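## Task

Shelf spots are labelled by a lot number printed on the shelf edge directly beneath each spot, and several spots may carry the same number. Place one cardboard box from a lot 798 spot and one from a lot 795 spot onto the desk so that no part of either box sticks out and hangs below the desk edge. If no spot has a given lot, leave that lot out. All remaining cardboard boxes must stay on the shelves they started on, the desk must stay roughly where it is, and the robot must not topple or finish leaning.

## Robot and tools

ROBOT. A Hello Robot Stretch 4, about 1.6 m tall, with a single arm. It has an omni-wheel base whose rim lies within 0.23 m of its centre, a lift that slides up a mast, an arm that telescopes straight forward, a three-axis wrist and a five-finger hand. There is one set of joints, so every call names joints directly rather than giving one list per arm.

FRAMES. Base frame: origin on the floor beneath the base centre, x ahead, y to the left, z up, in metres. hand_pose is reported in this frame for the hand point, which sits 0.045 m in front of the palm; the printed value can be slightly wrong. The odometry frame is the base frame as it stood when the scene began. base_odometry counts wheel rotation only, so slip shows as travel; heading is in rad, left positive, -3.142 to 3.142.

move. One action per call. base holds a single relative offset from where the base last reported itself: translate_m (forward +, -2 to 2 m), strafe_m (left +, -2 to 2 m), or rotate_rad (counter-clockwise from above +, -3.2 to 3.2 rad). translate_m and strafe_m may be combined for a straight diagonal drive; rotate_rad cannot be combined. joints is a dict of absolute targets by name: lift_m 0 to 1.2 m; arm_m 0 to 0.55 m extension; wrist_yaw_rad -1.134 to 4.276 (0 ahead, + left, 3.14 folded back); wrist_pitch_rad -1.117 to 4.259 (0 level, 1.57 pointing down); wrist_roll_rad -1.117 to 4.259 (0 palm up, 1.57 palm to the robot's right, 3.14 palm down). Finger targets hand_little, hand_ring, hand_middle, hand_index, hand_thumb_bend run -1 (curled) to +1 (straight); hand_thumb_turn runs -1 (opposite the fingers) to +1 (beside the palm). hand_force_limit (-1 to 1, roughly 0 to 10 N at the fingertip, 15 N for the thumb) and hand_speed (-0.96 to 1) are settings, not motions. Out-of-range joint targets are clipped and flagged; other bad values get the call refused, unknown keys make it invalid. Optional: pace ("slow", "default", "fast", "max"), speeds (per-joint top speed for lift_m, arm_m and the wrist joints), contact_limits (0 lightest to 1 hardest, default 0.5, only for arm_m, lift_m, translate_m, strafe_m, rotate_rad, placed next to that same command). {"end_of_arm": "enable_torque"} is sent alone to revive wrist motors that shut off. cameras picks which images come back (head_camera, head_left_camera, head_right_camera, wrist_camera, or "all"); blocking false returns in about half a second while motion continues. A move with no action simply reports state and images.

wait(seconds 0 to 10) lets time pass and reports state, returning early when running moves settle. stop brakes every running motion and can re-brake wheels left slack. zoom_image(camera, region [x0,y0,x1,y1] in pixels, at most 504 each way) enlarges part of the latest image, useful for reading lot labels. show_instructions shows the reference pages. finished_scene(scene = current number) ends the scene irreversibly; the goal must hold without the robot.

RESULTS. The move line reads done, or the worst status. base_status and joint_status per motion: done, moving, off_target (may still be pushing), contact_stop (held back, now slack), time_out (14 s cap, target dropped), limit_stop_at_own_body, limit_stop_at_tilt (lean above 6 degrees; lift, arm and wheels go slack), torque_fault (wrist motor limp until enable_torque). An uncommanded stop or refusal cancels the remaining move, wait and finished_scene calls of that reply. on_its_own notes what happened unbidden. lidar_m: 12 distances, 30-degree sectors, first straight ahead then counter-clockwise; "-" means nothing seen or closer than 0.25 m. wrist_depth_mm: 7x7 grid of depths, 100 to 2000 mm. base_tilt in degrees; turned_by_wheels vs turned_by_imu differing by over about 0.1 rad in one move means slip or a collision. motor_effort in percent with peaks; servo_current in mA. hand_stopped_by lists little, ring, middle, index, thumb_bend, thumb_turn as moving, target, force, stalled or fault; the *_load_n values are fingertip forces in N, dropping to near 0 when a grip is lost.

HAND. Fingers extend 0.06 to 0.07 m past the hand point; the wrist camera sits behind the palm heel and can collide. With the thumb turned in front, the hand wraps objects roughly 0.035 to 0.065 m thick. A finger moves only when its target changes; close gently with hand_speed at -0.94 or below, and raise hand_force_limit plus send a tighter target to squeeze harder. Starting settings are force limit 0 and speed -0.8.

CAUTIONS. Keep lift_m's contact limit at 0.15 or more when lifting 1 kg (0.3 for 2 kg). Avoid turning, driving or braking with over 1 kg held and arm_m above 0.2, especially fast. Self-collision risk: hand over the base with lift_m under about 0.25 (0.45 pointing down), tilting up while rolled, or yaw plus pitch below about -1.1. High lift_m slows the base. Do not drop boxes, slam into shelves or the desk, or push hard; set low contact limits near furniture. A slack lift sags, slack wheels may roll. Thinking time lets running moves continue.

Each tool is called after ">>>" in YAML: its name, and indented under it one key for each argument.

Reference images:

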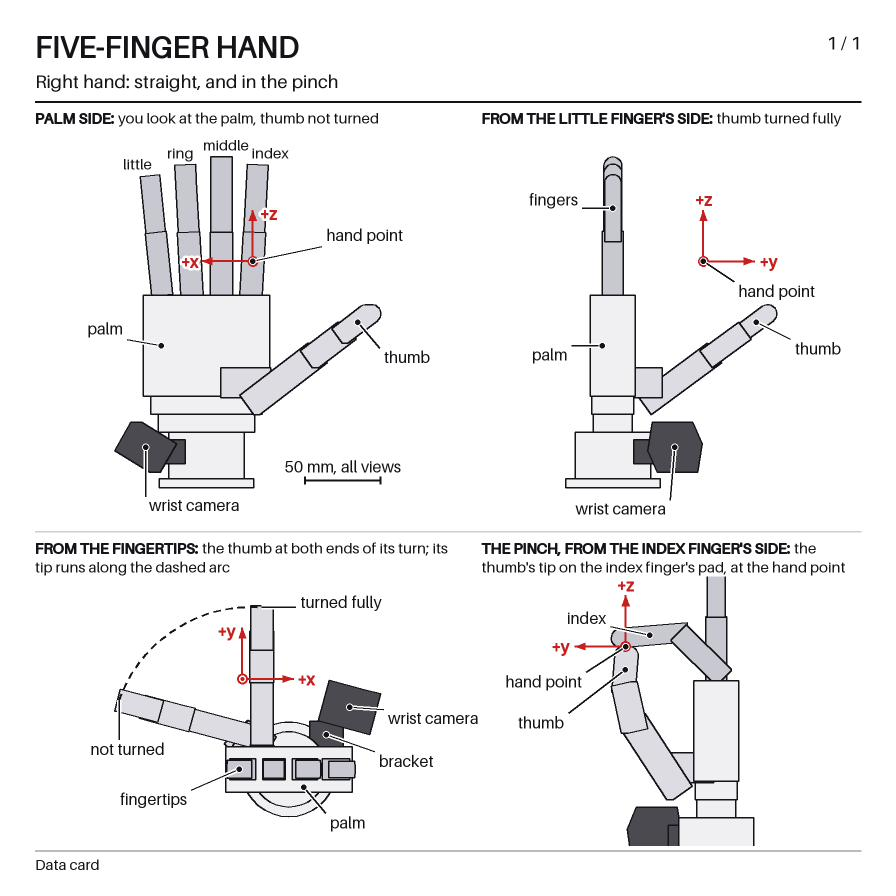

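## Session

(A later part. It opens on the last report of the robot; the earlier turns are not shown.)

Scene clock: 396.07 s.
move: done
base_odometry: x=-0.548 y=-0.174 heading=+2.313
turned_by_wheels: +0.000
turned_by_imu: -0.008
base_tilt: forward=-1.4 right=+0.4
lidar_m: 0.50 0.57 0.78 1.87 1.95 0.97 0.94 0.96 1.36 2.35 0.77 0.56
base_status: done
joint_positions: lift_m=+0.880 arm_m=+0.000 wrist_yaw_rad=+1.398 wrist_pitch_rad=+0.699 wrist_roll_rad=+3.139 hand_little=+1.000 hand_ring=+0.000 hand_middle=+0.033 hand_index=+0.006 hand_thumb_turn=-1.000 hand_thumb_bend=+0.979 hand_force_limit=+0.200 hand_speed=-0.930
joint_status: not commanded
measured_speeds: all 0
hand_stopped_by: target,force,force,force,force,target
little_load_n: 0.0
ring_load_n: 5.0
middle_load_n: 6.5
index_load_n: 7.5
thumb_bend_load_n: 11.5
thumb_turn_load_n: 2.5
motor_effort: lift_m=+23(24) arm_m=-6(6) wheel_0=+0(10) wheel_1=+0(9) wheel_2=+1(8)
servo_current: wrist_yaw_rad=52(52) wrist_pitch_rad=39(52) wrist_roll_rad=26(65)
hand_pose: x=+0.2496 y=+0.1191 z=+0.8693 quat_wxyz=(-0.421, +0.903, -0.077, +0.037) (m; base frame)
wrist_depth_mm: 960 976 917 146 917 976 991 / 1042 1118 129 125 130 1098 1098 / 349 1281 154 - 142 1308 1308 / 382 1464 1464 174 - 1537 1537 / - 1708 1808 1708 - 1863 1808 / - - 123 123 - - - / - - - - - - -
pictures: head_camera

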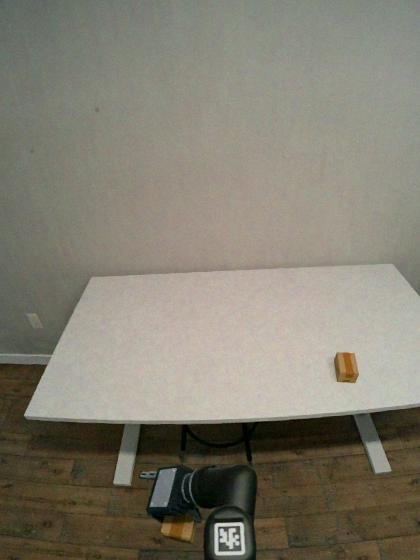

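>>> move:
  joints: {"arm_m": 0.41}

>>> move:
  joints: {"lift_m": 0.79}
  cameras: ["wrist_camera", "head_camera"]

>>> move:
  joints: {"lift_m": 0.776}
  pace: "slow"
  contact_limits: {"lift_m": 0.1}

Scene clock: 409.57 s.
move: done
base_odometry: x=-0.548 y=-0.174 heading=+2.313
turned_by_wheels: +0.000
turned_by_imu: -0.001
base_tilt: forward=-1.3 right=+0.5
lidar_m: 0.51 0.56 0.79 1.87 1.95 0.98 0.94 0.99 1.36 2.33 0.74 0.56
base_status: not commanded
joint_positions: lift_m=+0.880 arm_m=+0.410 wrist_yaw_rad=+1.398 wrist_pitch_rad=+0.699 wrist_roll_rad=+3.139 hand_little=+1.000 hand_ring=+0.000 hand_middle=+0.033 hand_index=+0.006 hand_thumb_turn=-1.000 hand_thumb_bend=+0.979 hand_force_limit=+0.200 hand_speed=-0.930
joint_status: all done
measured_speeds: all 0
hand_stopped_by: target,force,force,force,force,target
little_load_n: 0.0
ring_load_n: 5.0
middle_load_n: 6.5
index_load_n: 7.5
thumb_bend_load_n: 11.5
thumb_turn_load_n: 3.0
motor_effort: lift_m=+23(23) arm_m=+6(9) wheel_0=+0(1) wheel_1=+0(0) wheel_2=+1(1)
servo_current: wrist_yaw_rad=46(52) wrist_pitch_rad=39(46) wrist_roll_rad=46(78)
hand_pose: x=+0.6590 y=+0.1191 z=+0.8693 quat_wxyz=(-0.421, +0.903, -0.077, +0.037) (m; base frame)
wrist_depth_mm: 247 250 239 147 240 267 976 / 282 285 129 125 130 1118 1098 / 327 330 150 - 142 1229 1281 / 379 379 368 - - 1537 1576 / - - - - - 1808 1808 / - - 122 123 - - - / - - - - - - -
pictures: none

Scene clock: 410.93 s.
move: done
base_odometry: x=-0.548 y=-0.174 heading=+2.313
turned_by_wheels: +0.000
turned_by_imu: +0.000
base_tilt: forward=-1.5 right=+0.4
lidar_m: 0.52 0.56 0.79 1.87 1.98 0.97 0.91 0.97 1.37 2.35 0.76 0.57
base_status: not commanded
joint_positions: lift_m=+0.790 arm_m=+0.410 wrist_yaw_rad=+1.398 wrist_pitch_rad=+0.699 wrist_roll_rad=+3.139 hand_little=+1.000 hand_ring=+0.000 hand_middle=+0.033 hand_index=+0.006 hand_thumb_turn=-1.000 hand_thumb_bend=+0.979 hand_force_limit=+0.200 hand_speed=-0.930
joint_status: all done
measured_speeds: all 0
hand_stopped_by: target,force,force,force,force,target
little_load_n: 0.0
ring_load_n: 5.0
middle_load_n: 6.5
index_load_n: 7.0
thumb_bend_load_n: 11.5
thumb_turn_load_n: 3.0
motor_effort: lift_m=+14(22) arm_m=+6(7) wheel_0=+0(0) wheel_1=+0(0) wheel_2=+1(1)
servo_current: wrist_yaw_rad=52(52) wrist_pitch_rad=46(46) wrist_roll_rad=46(65)
hand_pose: x=+0.6590 y=+0.1191 z=+0.7800 quat_wxyz=(-0.421, +0.903, -0.077, +0.037) (m; base frame)
wrist_depth_mm: 163 164 154 148 155 163 - / 182 183 128 125 130 187 198 / 212 214 154 - 147 217 1205 / 254 255 247 - - 260 1397 / 315 315 303 - - 1576 1661 / 392 368 122 123 - - - / - - - - - - -
pictures: head_camera, wrist_camera
camera_calibration:
wrist_camera: T_world_to_cam=[[-0.989074, 0.14736, 0.00415304, 0.649296], [0.0933448, 0.604226, 0.791327, -0.766641], [0.1141, 0.783068, -0.61138, 0.469532], [0, 0, 0, 1]] pos_world=[0.660191, -0.000131048, 0.891029]

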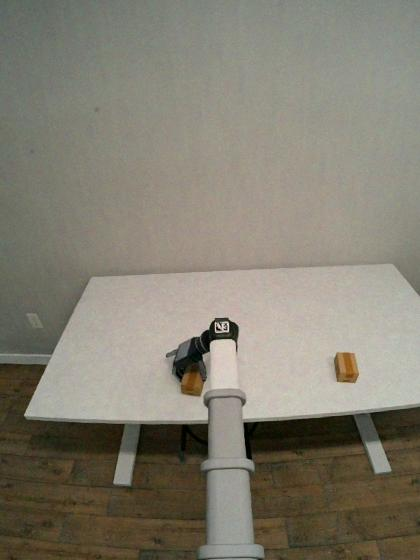

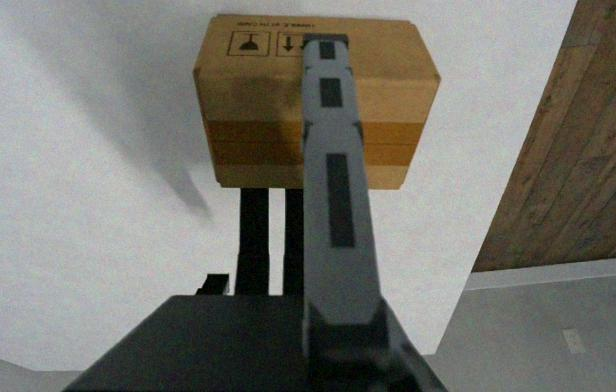

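Scene clock: 411.73 s.
move: done
base_odometry: x=-0.548 y=-0.174 heading=+2.313
turned_by_wheels: -0.001
turned_by_imu: -0.001
base_tilt: forward=-1.4 right=+0.5
lidar_m: 0.53 0.56 0.74 1.89 1.96 0.97 0.93 0.98 1.38 2.35 0.76 0.55
base_status: not commanded
joint_positions: lift_m=+0.777 arm_m=+0.410 wrist_yaw_rad=+1.398 wrist_pitch_rad=+0.699 wrist_roll_rad=+3.139 hand_little=+1.000 hand_ring=+0.000 hand_middle=+0.033 hand_index=+0.006 hand_thumb_turn=-1.000 hand_thumb_bend=+0.979 hand_force_limit=+0.200 hand_speed=-0.930
joint_status: all done
measured_speeds: all 0
hand_stopped_by: target,force,force,force,force,target
little_load_n: 0.0
ring_load_n: 3.5
middle_load_n: 4.0
index_load_n: 6.0
thumb_bend_load_n: 11.5
thumb_turn_load_n: 1.0
motor_effort: lift_m=+8(17) arm_m=+6(7) wheel_0=-3(3) wheel_1=-2(2) wheel_2=-2(2)
servo_current: wrist_yaw_rad=39(52) wrist_pitch_rad=39(52) wrist_roll_rad=59(59)
contact_limits: lift_m 0.1
hand_pose: x=+0.6590 y=+0.1191 z=+0.7666 quat_wxyz=(-0.421, +0.903, -0.077, +0.037) (m; base frame)
wrist_depth_mm: 156 156 148 144 146 163 - / 176 178 128 126 130 182 189 / 206 208 153 - 140 215 1205 / 248 251 243 - - 251 1499 / 314 315 301 - - 349 1756 / 399 375 122 123 - - - / - - - - - - -
pictures: none

>>> move:
  joints: {"hand_index": 0.4, "hand_middle": 0.4, "hand_ring": 0.4, "hand_thumb_bend": 1.0, "hand_speed": -0.85}

>>> move:
  joints: {"hand_index": 1.0, "hand_middle": 1.0, "hand_ring": 1.0, "hand_speed": 0.2}

>>> move:
  joints: {"lift_m": 0.87}

>>> move:
  joints: {"arm_m": 0.0}
  cameras: ["head_camera"]

Scene clock: 419.23 s.
move: done
base_odometry: x=-0.548 y=-0.174 heading=+2.313
turned_by_wheels: +0.000
turned_by_imu: -0.001
base_tilt: forward=-1.5 right=+0.5
lidar_m: 0.53 0.56 0.76 1.88 1.97 0.97 0.91 0.98 1.38 2.35 0.76 0.54
base_status: not commanded
joint_positions: lift_m=+0.776 arm_m=+0.410 wrist_yaw_rad=+1.398 wrist_pitch_rad=+0.699 wrist_roll_rad=+3.139 hand_little=+1.000 hand_ring=+0.400 hand_middle=+0.400 hand_index=+0.400 hand_thumb_turn=-1.000 hand_thumb_bend=+1.000 hand_force_limit=+0.200 hand_speed=-0.850
joint_status: all done
measured_speeds: all 0
hand_stopped_by: target,target,target,target,target,target
little_load_n: 0.0
ring_load_n: 0.0
middle_load_n: 0.0
index_load_n: 0.0
thumb_bend_load_n: 0.0
thumb_turn_load_n: 0.0
motor_effort: lift_m=+14(14) arm_m=+6(6) wheel_0=+1(3) wheel_1=-2(2) wheel_2=+2(2)
servo_current: wrist_yaw_rad=46(52) wrist_pitch_rad=46(46) wrist_roll_rad=33(65)
contact_limits: lift_m 0.1
hand_pose: x=+0.6590 y=+0.1190 z=+0.7660 quat_wxyz=(-0.421, +0.903, -0.077, +0.037) (m; base frame)
wrist_depth_mm: 144 146 144 143 147 155 - / 168 167 129 121 127 173 174 / 192 193 140 131 133 202 1182 / 228 231 216 156 - 243 1430 / 282 285 273 - - 317 1708 / 349 349 122 123 - - - / - - - - - - -
pictures: none

Scene clock: 419.90 s.
move: done
base_odometry: x=-0.548 y=-0.174 heading=+2.313
turned_by_wheels: +0.000
turned_by_imu: +0.000
base_tilt: forward=-1.4 right=+0.5
lidar_m: 0.52 0.55 0.77 1.88 1.95 0.97 0.93 0.99 1.38 2.37 0.77 0.56
base_status: not commanded
joint_positions: lift_m=+0.776 arm_m=+0.410 wrist_yaw_rad=+1.398 wrist_pitch_rad=+0.699 wrist_roll_rad=+3.139 hand_little=+1.000 hand_ring=+1.000 hand_middle=+1.000 hand_index=+1.000 hand_thumb_turn=-1.000 hand_thumb_bend=+1.000 hand_force_limit=+0.200 hand_speed=+0.200
joint_status: all done
measured_speeds: all 0
hand_stopped_by: target,target,target,target,target,target
little_load_n: 0.0
ring_load_n: 0.0
middle_load_n: 0.0
index_load_n: 0.0
thumb_bend_load_n: 0.0
thumb_turn_load_n: 0.0
motor_effort: lift_m=+14(14) arm_m=+6(6) wheel_0=+0(1) wheel_1=-2(2) wheel_2=+1(2)
servo_current: wrist_yaw_rad=46(52) wrist_pitch_rad=46(46) wrist_roll_rad=46(52)
contact_limits: lift_m 0.1
hand_pose: x=+0.6590 y=+0.1190 z=+0.7660 quat_wxyz=(-0.421, +0.903, -0.077, +0.037) (m; base frame)
wrist_depth_mm: 144 146 144 143 147 155 - / 168 167 129 121 127 173 174 / 192 193 140 131 133 202 1182 / 229 231 223 156 - 243 1430 / 282 285 286 279 - 319 1661 / 349 349 122 - - - - / - - - - - - -
pictures: none

Scene clock: 421.30 s.
move: done
base_odometry: x=-0.548 y=-0.174 heading=+2.313
turned_by_wheels: +0.000
turned_by_imu: +0.000
base_tilt: forward=-1.5 right=+0.4
lidar_m: 0.53 0.56 0.76 1.88 1.98 0.95 0.94 0.98 1.32 2.35 0.78 0.56
base_status: not commanded
joint_positions: lift_m=+0.870 arm_m=+0.410 wrist_yaw_rad=+1.398 wrist_pitch_rad=+0.699 wrist_roll_rad=+3.139 hand_little=+1.000 hand_ring=+1.000 hand_middle=+1.000 hand_index=+1.000 hand_thumb_turn=-1.000 hand_thumb_bend=+1.000 hand_force_limit=+0.200 hand_speed=+0.200
joint_status: all done
measured_speeds: all 0
hand_stopped_by: target,target,target,target,target,target
little_load_n: 0.0
ring_load_n: 0.0
middle_load_n: 0.0
index_load_n: 0.0
thumb_bend_load_n: 0.0
thumb_turn_load_n: 0.0
motor_effort: lift_m=+24(28) arm_m=+6(6) wheel_0=+0(1) wheel_1=-2(2) wheel_2=+1(2)
servo_current: wrist_yaw_rad=46(52) wrist_pitch_rad=46(46) wrist_roll_rad=46(59)
hand_pose: x=+0.6590 y=+0.1190 z=+0.8592 quat_wxyz=(-0.421, +0.903, -0.077, +0.037) (m; base frame)
wrist_depth_mm: 239 242 234 188 244 258 991 / 268 271 273 213 279 1042 1118 / 310 315 320 322 317 1255 1281 / 370 375 377 384 - 1537 1576 / - - - - - 1863 1863 / - - 122 - - - - / - - - - - - -
pictures: none

Scene clock: 423.60 s.
move: done
base_odometry: x=-0.548 y=-0.174 heading=+2.313
turned_by_wheels: +0.000
turned_by_imu: -0.001
base_tilt: forward=-1.6 right=+0.4
lidar_m: 0.52 0.55 0.79 1.88 1.97 0.97 0.91 0.99 1.36 2.35 0.76 0.55
base_status: not commanded
joint_positions: lift_m=+0.870 arm_m=+0.000 wrist_yaw_rad=+1.398 wrist_pitch_rad=+0.699 wrist_roll_rad=+3.139 hand_little=+1.000 hand_ring=+1.000 hand_middle=+1.000 hand_index=+1.000 hand_thumb_turn=-1.000 hand_thumb_bend=+1.000 hand_force_limit=+0.200 hand_speed=+0.200
joint_status: all done
measured_speeds: all 0
hand_stopped_by: target,target,target,target,target,target
little_load_n: 0.0
ring_load_n: 0.0
middle_load_n: 0.0
index_load_n: 0.0
thumb_bend_load_n: 0.0
thumb_turn_load_n: 0.0
motor_effort: lift_m=+24(24) arm_m=-6(8) wheel_0=+1(1) wheel_1=-2(2) wheel_2=+1(2)
servo_current: wrist_yaw_rad=46(52) wrist_pitch_rad=46(46) wrist_roll_rad=52(59)
hand_pose: x=+0.2495 y=+0.1190 z=+0.8592 quat_wxyz=(-0.421, +0.903, -0.077, +0.037) (m; base frame)
wrist_depth_mm: 946 960 946 931 960 991 991 / 1008 1078 1098 1060 1098 1098 1098 / 340 1229 1255 1255 - 1308 1281 / 384 1430 1499 1499 - 1576 1576 / - 1661 1808 1756 - 1808 1863 / - - 122 - - - - / - - - - - - -
pictures: head_camera

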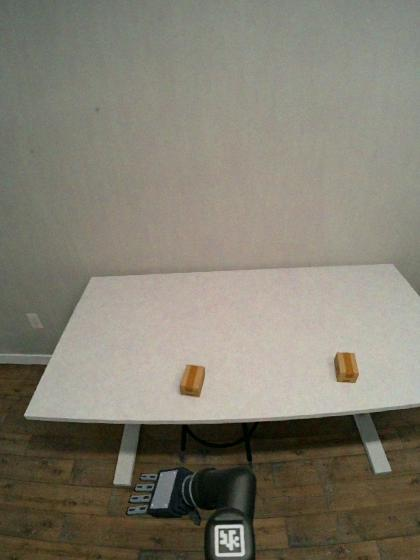

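>>> finished_scene:
  scene: 3

The scene is finished: the task was done.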